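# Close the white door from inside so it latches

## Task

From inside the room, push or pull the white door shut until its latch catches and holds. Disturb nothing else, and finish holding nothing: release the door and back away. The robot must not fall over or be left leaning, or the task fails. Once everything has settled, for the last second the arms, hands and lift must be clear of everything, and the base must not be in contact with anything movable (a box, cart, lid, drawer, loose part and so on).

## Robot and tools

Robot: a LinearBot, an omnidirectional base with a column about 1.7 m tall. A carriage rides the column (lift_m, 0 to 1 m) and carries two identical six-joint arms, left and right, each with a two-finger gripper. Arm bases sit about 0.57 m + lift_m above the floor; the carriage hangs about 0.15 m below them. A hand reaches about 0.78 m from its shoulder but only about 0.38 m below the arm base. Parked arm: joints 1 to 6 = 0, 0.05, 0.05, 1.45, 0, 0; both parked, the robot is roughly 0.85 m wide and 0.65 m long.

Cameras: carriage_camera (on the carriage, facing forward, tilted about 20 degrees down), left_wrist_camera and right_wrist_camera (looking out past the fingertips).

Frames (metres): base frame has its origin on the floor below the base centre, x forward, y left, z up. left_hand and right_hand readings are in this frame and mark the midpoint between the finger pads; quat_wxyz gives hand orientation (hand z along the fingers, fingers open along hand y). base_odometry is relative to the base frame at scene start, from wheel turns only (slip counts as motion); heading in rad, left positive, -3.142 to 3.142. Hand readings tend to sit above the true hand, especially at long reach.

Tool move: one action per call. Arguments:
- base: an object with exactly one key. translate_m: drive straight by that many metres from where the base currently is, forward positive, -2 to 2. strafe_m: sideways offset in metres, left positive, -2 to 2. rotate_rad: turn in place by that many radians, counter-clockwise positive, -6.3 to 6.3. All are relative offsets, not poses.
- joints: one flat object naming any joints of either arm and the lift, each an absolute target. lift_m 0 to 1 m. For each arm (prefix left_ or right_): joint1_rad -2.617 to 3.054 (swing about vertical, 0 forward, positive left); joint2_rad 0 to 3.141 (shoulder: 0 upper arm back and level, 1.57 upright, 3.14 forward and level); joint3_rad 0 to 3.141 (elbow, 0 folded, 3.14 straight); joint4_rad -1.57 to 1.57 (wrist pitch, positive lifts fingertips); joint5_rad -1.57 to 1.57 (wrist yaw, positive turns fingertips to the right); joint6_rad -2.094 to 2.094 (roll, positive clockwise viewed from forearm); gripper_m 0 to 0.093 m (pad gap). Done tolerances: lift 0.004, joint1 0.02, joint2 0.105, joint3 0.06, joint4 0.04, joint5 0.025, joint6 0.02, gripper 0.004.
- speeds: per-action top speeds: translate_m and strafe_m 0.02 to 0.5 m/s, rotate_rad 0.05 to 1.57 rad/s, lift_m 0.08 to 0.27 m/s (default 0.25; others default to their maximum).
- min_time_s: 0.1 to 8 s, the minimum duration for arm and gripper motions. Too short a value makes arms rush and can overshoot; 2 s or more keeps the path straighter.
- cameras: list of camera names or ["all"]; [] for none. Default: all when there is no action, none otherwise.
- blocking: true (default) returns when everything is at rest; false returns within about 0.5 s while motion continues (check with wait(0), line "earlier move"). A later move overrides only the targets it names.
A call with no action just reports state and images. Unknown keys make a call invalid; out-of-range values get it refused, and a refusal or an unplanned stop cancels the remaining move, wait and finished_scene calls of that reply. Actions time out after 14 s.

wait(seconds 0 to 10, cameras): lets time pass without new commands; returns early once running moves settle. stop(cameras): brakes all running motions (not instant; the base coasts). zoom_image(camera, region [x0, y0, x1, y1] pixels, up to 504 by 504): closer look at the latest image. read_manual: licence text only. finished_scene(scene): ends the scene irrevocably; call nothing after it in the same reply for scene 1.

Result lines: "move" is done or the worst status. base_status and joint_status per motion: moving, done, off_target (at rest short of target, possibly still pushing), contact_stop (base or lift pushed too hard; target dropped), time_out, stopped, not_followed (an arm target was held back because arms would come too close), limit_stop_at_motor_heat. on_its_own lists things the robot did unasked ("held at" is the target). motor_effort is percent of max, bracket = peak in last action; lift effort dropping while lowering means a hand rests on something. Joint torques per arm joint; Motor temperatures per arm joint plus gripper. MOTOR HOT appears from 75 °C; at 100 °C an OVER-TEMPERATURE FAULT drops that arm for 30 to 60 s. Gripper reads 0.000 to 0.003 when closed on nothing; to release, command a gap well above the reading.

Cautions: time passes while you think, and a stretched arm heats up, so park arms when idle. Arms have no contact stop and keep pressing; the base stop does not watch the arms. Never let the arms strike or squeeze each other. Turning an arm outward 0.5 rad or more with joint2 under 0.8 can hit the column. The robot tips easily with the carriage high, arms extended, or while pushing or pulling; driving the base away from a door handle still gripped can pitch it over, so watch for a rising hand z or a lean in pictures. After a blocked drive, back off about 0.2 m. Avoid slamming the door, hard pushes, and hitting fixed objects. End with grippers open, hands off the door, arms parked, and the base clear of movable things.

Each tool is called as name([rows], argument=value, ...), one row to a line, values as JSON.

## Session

move(joints={"left_gripper_m": 0, "right_gripper_m": 0}, cameras=["carriage_camera"])

Scene clock: 0.73 s.
Joint torques (N m): left_arm=[-0.17 3.88 5.61 -0.11 0.08 0.04] | right_arm=[-0.12 3.85 6.01 -0.22 -0.1 -0.06]
Motor temperatures (°C): left_arm=[30 32 34 29 28 30 27] | right_arm=[30 31 32 28 29 29 31]
move: done
base_odometry: x=+0.000 y=+0.000 heading=+0.000
base_status: not commanded
joint_positions: lift_m=+0.300 left_joint1_rad=-0.008 left_joint2_rad=+0.051 left_joint3_rad=+0.041 left_joint4_rad=+1.440 left_joint5_rad=+0.011 left_joint6_rad=+0.011 left_gripper_m=+0.00066 right_joint1_rad=+0.018 right_joint2_rad=+0.067 right_joint3_rad=+0.063 right_joint4_rad=+1.446 right_joint5_rad=+0.039 right_joint6_rad=-0.006 right_gripper_m=+0.00010
joint_status: all done
motor_effort: lift_m=+18(18) drive_wheels=+1(4)
left_hand: x=+0.2522 y=+0.2949 z=+1.3106 quat_wxyz=(+0.997, +0.006, +0.071, +0.001) (m; base frame)
right_hand: x=+0.2488 y=-0.3033 z=+1.3166 quat_wxyz=(+0.998, +0.018, +0.064, +0.005) (m; base frame)
pictures: carriage_camera
Images, in order (width x height): carriage_camera 672x504.

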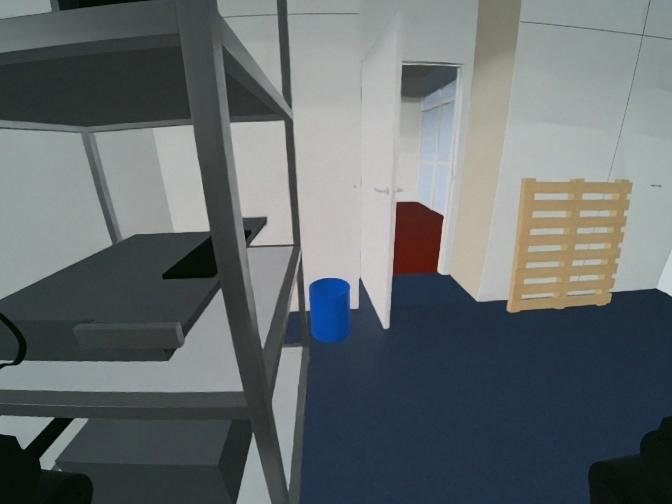

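move(base={"rotate_rad": 0.12}, joints={"lift_m": 0.05})

move(base={"strafe_m": -0.79}, cameras=["carriage_camera"])

Scene clock: 17.43 s.
Joint torques (N m): left_arm=[-0.16 3.97 5.7 -0.1 0.11 0.04] | right_arm=[-0.16 3.79 6.08 -0.19 -0.11 -0.05]
move: done
base_odometry: x=+0.000 y=+0.000 heading=+0.120
base_status: done
joint_positions: lift_m=+0.050 left_joint1_rad=-0.008 left_joint2_rad=+0.051 left_joint3_rad=+0.041 left_joint4_rad=+1.440 left_joint5_rad=+0.011 left_joint6_rad=+0.011 left_gripper_m=+0.00066 right_joint1_rad=+0.018 right_joint2_rad=+0.067 right_joint3_rad=+0.063 right_joint4_rad=+1.446 right_joint5_rad=+0.039 right_joint6_rad=-0.006 right_gripper_m=+0.00010
joint_status: all done
motor_effort: lift_m=+19(20) drive_wheels=+0(8)
left_hand: x=+0.2522 y=+0.2949 z=+1.0605 quat_wxyz=(+0.997, +0.006, +0.071, +0.001) (m; base frame)
right_hand: x=+0.2489 y=-0.3033 z=+1.0665 quat_wxyz=(+0.998, +0.018, +0.065, +0.005) (m; base frame)
pictures: none

Scene clock: 21.27 s.
Joint torques (N m): left_arm=[-0.27 3.9 5.6 -0.06 0.1 0.04] | right_arm=[-0.29 3.89 6.04 -0.19 -0.1 -0.05]
move: done
base_odometry: x=+0.094 y=-0.784 heading=+0.119
base_status: done
joint_positions: lift_m=+0.050 left_joint1_rad=-0.007 left_joint2_rad=+0.051 left_joint3_rad=+0.041 left_joint4_rad=+1.440 left_joint5_rad=+0.011 left_joint6_rad=+0.011 left_gripper_m=+0.00066 right_joint1_rad=+0.019 right_joint2_rad=+0.067 right_joint3_rad=+0.063 right_joint4_rad=+1.446 right_joint5_rad=+0.039 right_joint6_rad=-0.006 right_gripper_m=+0.00010
joint_status: not commanded
motor_effort: lift_m=+19(19) drive_wheels=-4(19)
left_hand: x=+0.2522 y=+0.2949 z=+1.0605 quat_wxyz=(+0.997, +0.006, +0.071, +0.001) (m; base frame)
right_hand: x=+0.2489 y=-0.3032 z=+1.0665 quat_wxyz=(+0.998, +0.018, +0.065, +0.005) (m; base frame)
pictures: carriage_camera
Images, in order (width x height): carriage_camera 672x504.

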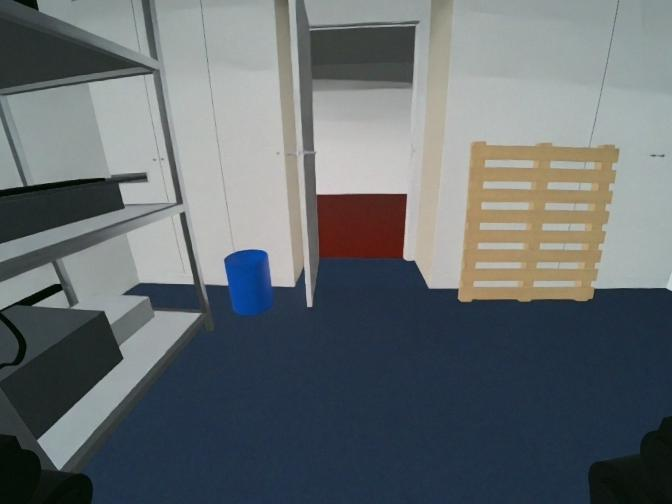

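move(base={"translate_m": 1.34}, joints={"left_joint1_rad": 0.05, "left_joint2_rad": 2.2, "left_joint3_rad": 1.4, "left_joint4_rad": 0.8, "left_joint5_rad": 0, "left_joint6_rad": 0}, min_time_s=2, speeds={"translate_m": 0.45}, cameras=["carriage_camera"])

move(base={"strafe_m": -0.61}, speeds={"strafe_m": 0.18}, cameras=["carriage_camera"])

move(base={"strafe_m": 0.17}, joints={"left_joint1_rad": -0.33, "left_joint2_rad": 2.5, "left_joint3_rad": 2.1, "left_joint4_rad": 0.4}, min_time_s=2, speeds={"strafe_m": 0.2}, cameras=["carriage_camera"])

Scene clock: 40.40 s.
Joint torques (N m): left_arm=[1.25 -9.92 10.86 2.23 0.73 -0.06] | right_arm=[-0.21 3.86 6.04 -0.17 -0.09 -0.06]
move: off_target
base_odometry: x=+1.424 y=-0.626 heading=+0.119
base_status: done
joint_positions: lift_m=+0.050 left_joint1_rad=+0.032 left_joint2_rad=+2.170 left_joint3_rad=+1.350 left_joint4_rad=+0.774 left_joint5_rad=-0.055 left_joint6_rad=+0.010 left_gripper_m=+0.00066 right_joint1_rad=+0.019 right_joint2_rad=+0.067 right_joint3_rad=+0.063 right_joint4_rad=+1.444 right_joint5_rad=+0.039 right_joint6_rad=-0.006 right_gripper_m=+0.00010
joint_status: left_joint5_rad off_target (ended at -0.055, target +0.000); the others done
motor_effort: lift_m=+18(19) drive_wheels=+9(17)
left_hand: x=+0.8420 y=+0.3269 z=+0.8123 quat_wxyz=(+0.690, -0.027, +0.723, +0.034) (m; base frame)
right_hand: x=+0.2494 y=-0.3032 z=+1.0665 quat_wxyz=(+0.998, +0.018, +0.066, +0.005) (m; base frame)
pictures: carriage_camera
Images, in order (width x height): carriage_camera 672x504.

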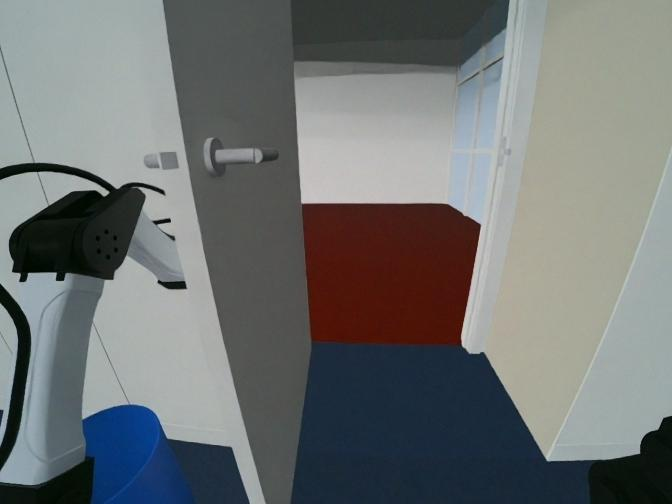

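Scene clock: 44.80 s.
Joint torques (N m): left_arm=[0.02 -11.95 8.95 2.18 0.25 0.02] | right_arm=[-0.28 3.84 6.08 -0.17 -0.1 -0.07]
move: done
base_odometry: x=+1.497 y=-1.232 heading=+0.119
base_status: done
joint_positions: lift_m=+0.050 left_joint1_rad=+0.050 left_joint2_rad=+2.189 left_joint3_rad=+1.373 left_joint4_rad=+0.780 left_joint5_rad=-0.014 left_joint6_rad=+0.005 left_gripper_m=+0.00065 right_joint1_rad=+0.019 right_joint2_rad=+0.067 right_joint3_rad=+0.063 right_joint4_rad=+1.444 right_joint5_rad=+0.039 right_joint6_rad=-0.006 right_gripper_m=+0.00010
joint_status: not commanded
on_its_own: left_joint5_rad moved +0.041 to your old target +0.000
motor_effort: lift_m=+18(18) drive_wheels=-2(16)
left_hand: x=+0.8467 y=+0.3310 z=+0.8132 quat_wxyz=(+0.694, -0.021, +0.719, +0.024) (m; base frame)
right_hand: x=+0.2494 y=-0.3033 z=+1.0665 quat_wxyz=(+0.998, +0.019, +0.066, +0.005) (m; base frame)
pictures: carriage_camera
Images, in order (width x height): carriage_camera 672x504.

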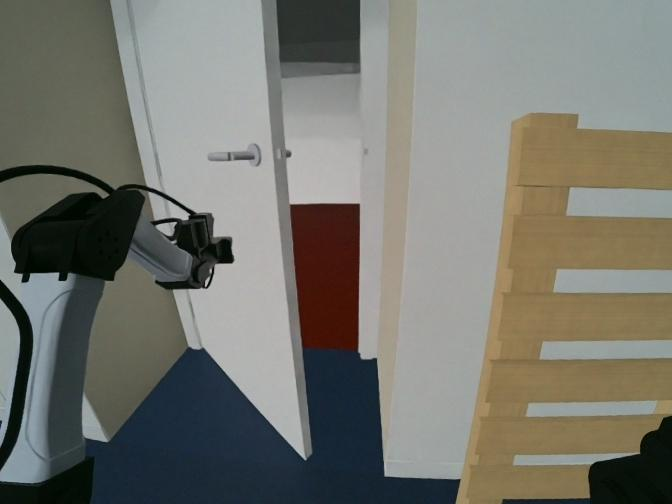

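Scene clock: 47.10 s.
Joint torques (N m): left_arm=[0.16 -14.48 9.78 1.87 0.24 -0.02] | right_arm=[-0.08 3.84 6.06 -0.16 -0.1 -0.06]
Motor temperatures (°C): left_arm=[30 36 39 33 28 30 28] | right_arm=[30 32 33 28 29 29 31]
move: done
base_odometry: x=+1.477 y=-1.063 heading=+0.119
base_status: done
joint_positions: lift_m=+0.050 left_joint1_rad=-0.333 left_joint2_rad=+2.486 left_joint3_rad=+2.069 left_joint4_rad=+0.411 left_joint5_rad=-0.013 left_joint6_rad=+0.005 left_gripper_m=+0.00064 right_joint1_rad=+0.019 right_joint2_rad=+0.067 right_joint3_rad=+0.063 right_joint4_rad=+1.444 right_joint5_rad=+0.039 right_joint6_rad=-0.006 right_gripper_m=+0.00010
joint_status: all done
motor_effort: lift_m=+18(18) drive_wheels=+1(10)
left_hand: x=+0.9015 y=+0.0619 z=+0.8594 quat_wxyz=(+0.696, +0.115, +0.700, -0.111) (m; base frame)
right_hand: x=+0.2494 y=-0.3033 z=+1.0665 quat_wxyz=(+0.998, +0.019, +0.066, +0.005) (m; base frame)
pictures: carriage_camera
Images, in order (width x height): carriage_camera 672x504.

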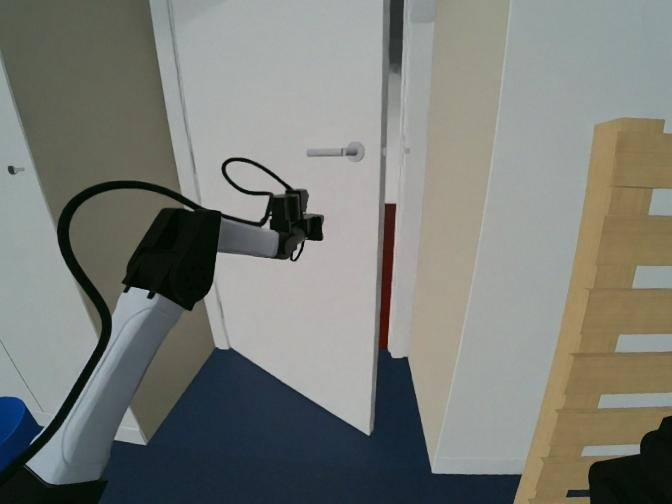

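move(base={"translate_m": 0.47}, speeds={"translate_m": 0.13})

move(base={"translate_m": -0.2}, speeds={"translate_m": 0.2}, cameras=["carriage_camera"])

Scene clock: 55.23 s.
Joint torques (N m): left_arm=[3.49 -12.07 10.5 2.55 -1.29 0.01] | right_arm=[2.52 3.77 5.97 -0.29 -0.08 0.01]
move: contact_stop
base_odometry: x=+1.899 y=-1.012 heading=+0.117
base_status: translate_m contact_stop (by the wheels' count: +0.426 of +0.470)
joint_positions: lift_m=+0.050 left_joint1_rad=-0.378 left_joint2_rad=+2.463 left_joint3_rad=+2.062 left_joint4_rad=+0.340 left_joint5_rad=+0.116 left_joint6_rad=+0.005 left_gripper_m=+0.00064 right_joint1_rad=-0.011 right_joint2_rad=+0.068 right_joint3_rad=+0.063 right_joint4_rad=+1.455 right_joint5_rad=+0.036 right_joint6_rad=-0.011 right_gripper_m=+0.00010
joint_status: not commanded
motor_effort: lift_m=+16(20) drive_wheels=+25(91)
left_hand: x=+0.8777 y=+0.0124 z=+0.8543 quat_wxyz=(+0.664, +0.178, +0.706, -0.168) (m; base frame)
right_hand: x=+0.2469 y=-0.3038 z=+1.0672 quat_wxyz=(+0.998, +0.018, +0.060, -0.012) (m; base frame)
pictures: none

not run: a stop that you did not command came earlier in this reply.

move(base={"translate_m": -0.22}, speeds={"translate_m": 0.2}, cameras=["carriage_camera"])

zoom_image(camera="carriage_camera", region=[320, 80, 480, 240])

Scene clock: 61.67 s.
Joint torques (N m): left_arm=[-0.35 -14.87 9.66 2.14 -0.06 -0.04] | right_arm=[0.57 3.7 6 -0.24 -0.07 0]
Motor temperatures (°C): left_arm=[30 41 42 36 28 30 28] | right_arm=[30 33 34 28 29 29 31]
move: done
base_odometry: x=+1.681 y=-1.037 heading=+0.117
base_status: done
joint_positions: lift_m=+0.050 left_joint1_rad=-0.327 left_joint2_rad=+2.490 left_joint3_rad=+2.071 left_joint4_rad=+0.383 left_joint5_rad=+0.015 left_joint6_rad=+0.005 left_gripper_m=+0.00064 right_joint1_rad=+0.011 right_joint2_rad=+0.068 right_joint3_rad=+0.063 right_joint4_rad=+1.449 right_joint5_rad=+0.036 right_joint6_rad=-0.011 right_gripper_m=+0.00010
joint_status: not commanded
motor_effort: lift_m=+17(17) drive_wheels=-1(15)
left_hand: x=+0.9017 y=+0.0615 z=+0.8504 quat_wxyz=(+0.684, +0.124, +0.709, -0.116) (m; base frame)
right_hand: x=+0.2486 y=-0.3031 z=+1.0669 quat_wxyz=(+0.998, +0.017, +0.064, -0.001) (m; base frame)
pictures: carriage_camera
Images, in order (width x height): carriage_camera 672x504.

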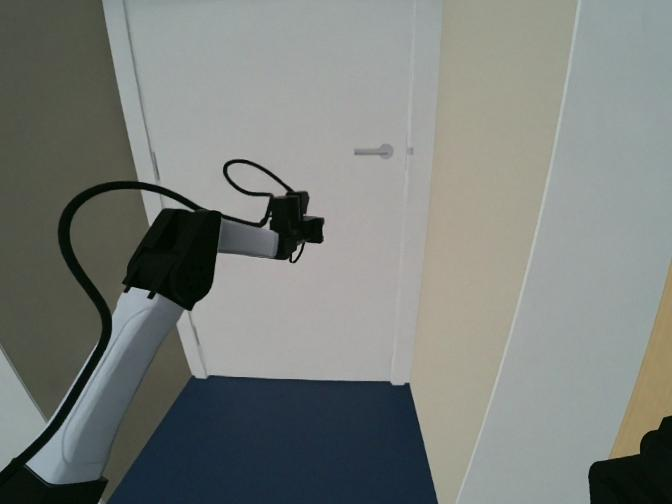

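Scaled by 3.150 from the camera's 672x504 image, which has a finer 960x720 frame.

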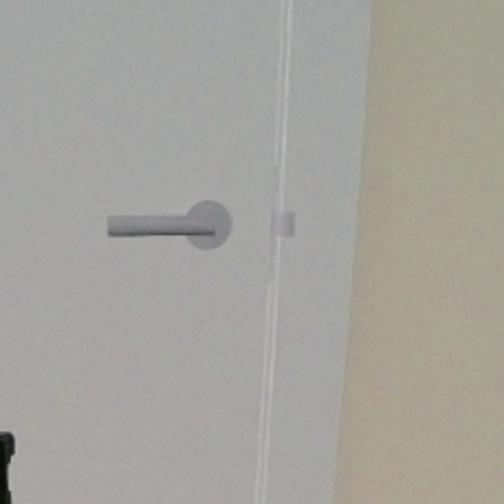

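finished_scene(scene=3)

The scene is finished: the task was done.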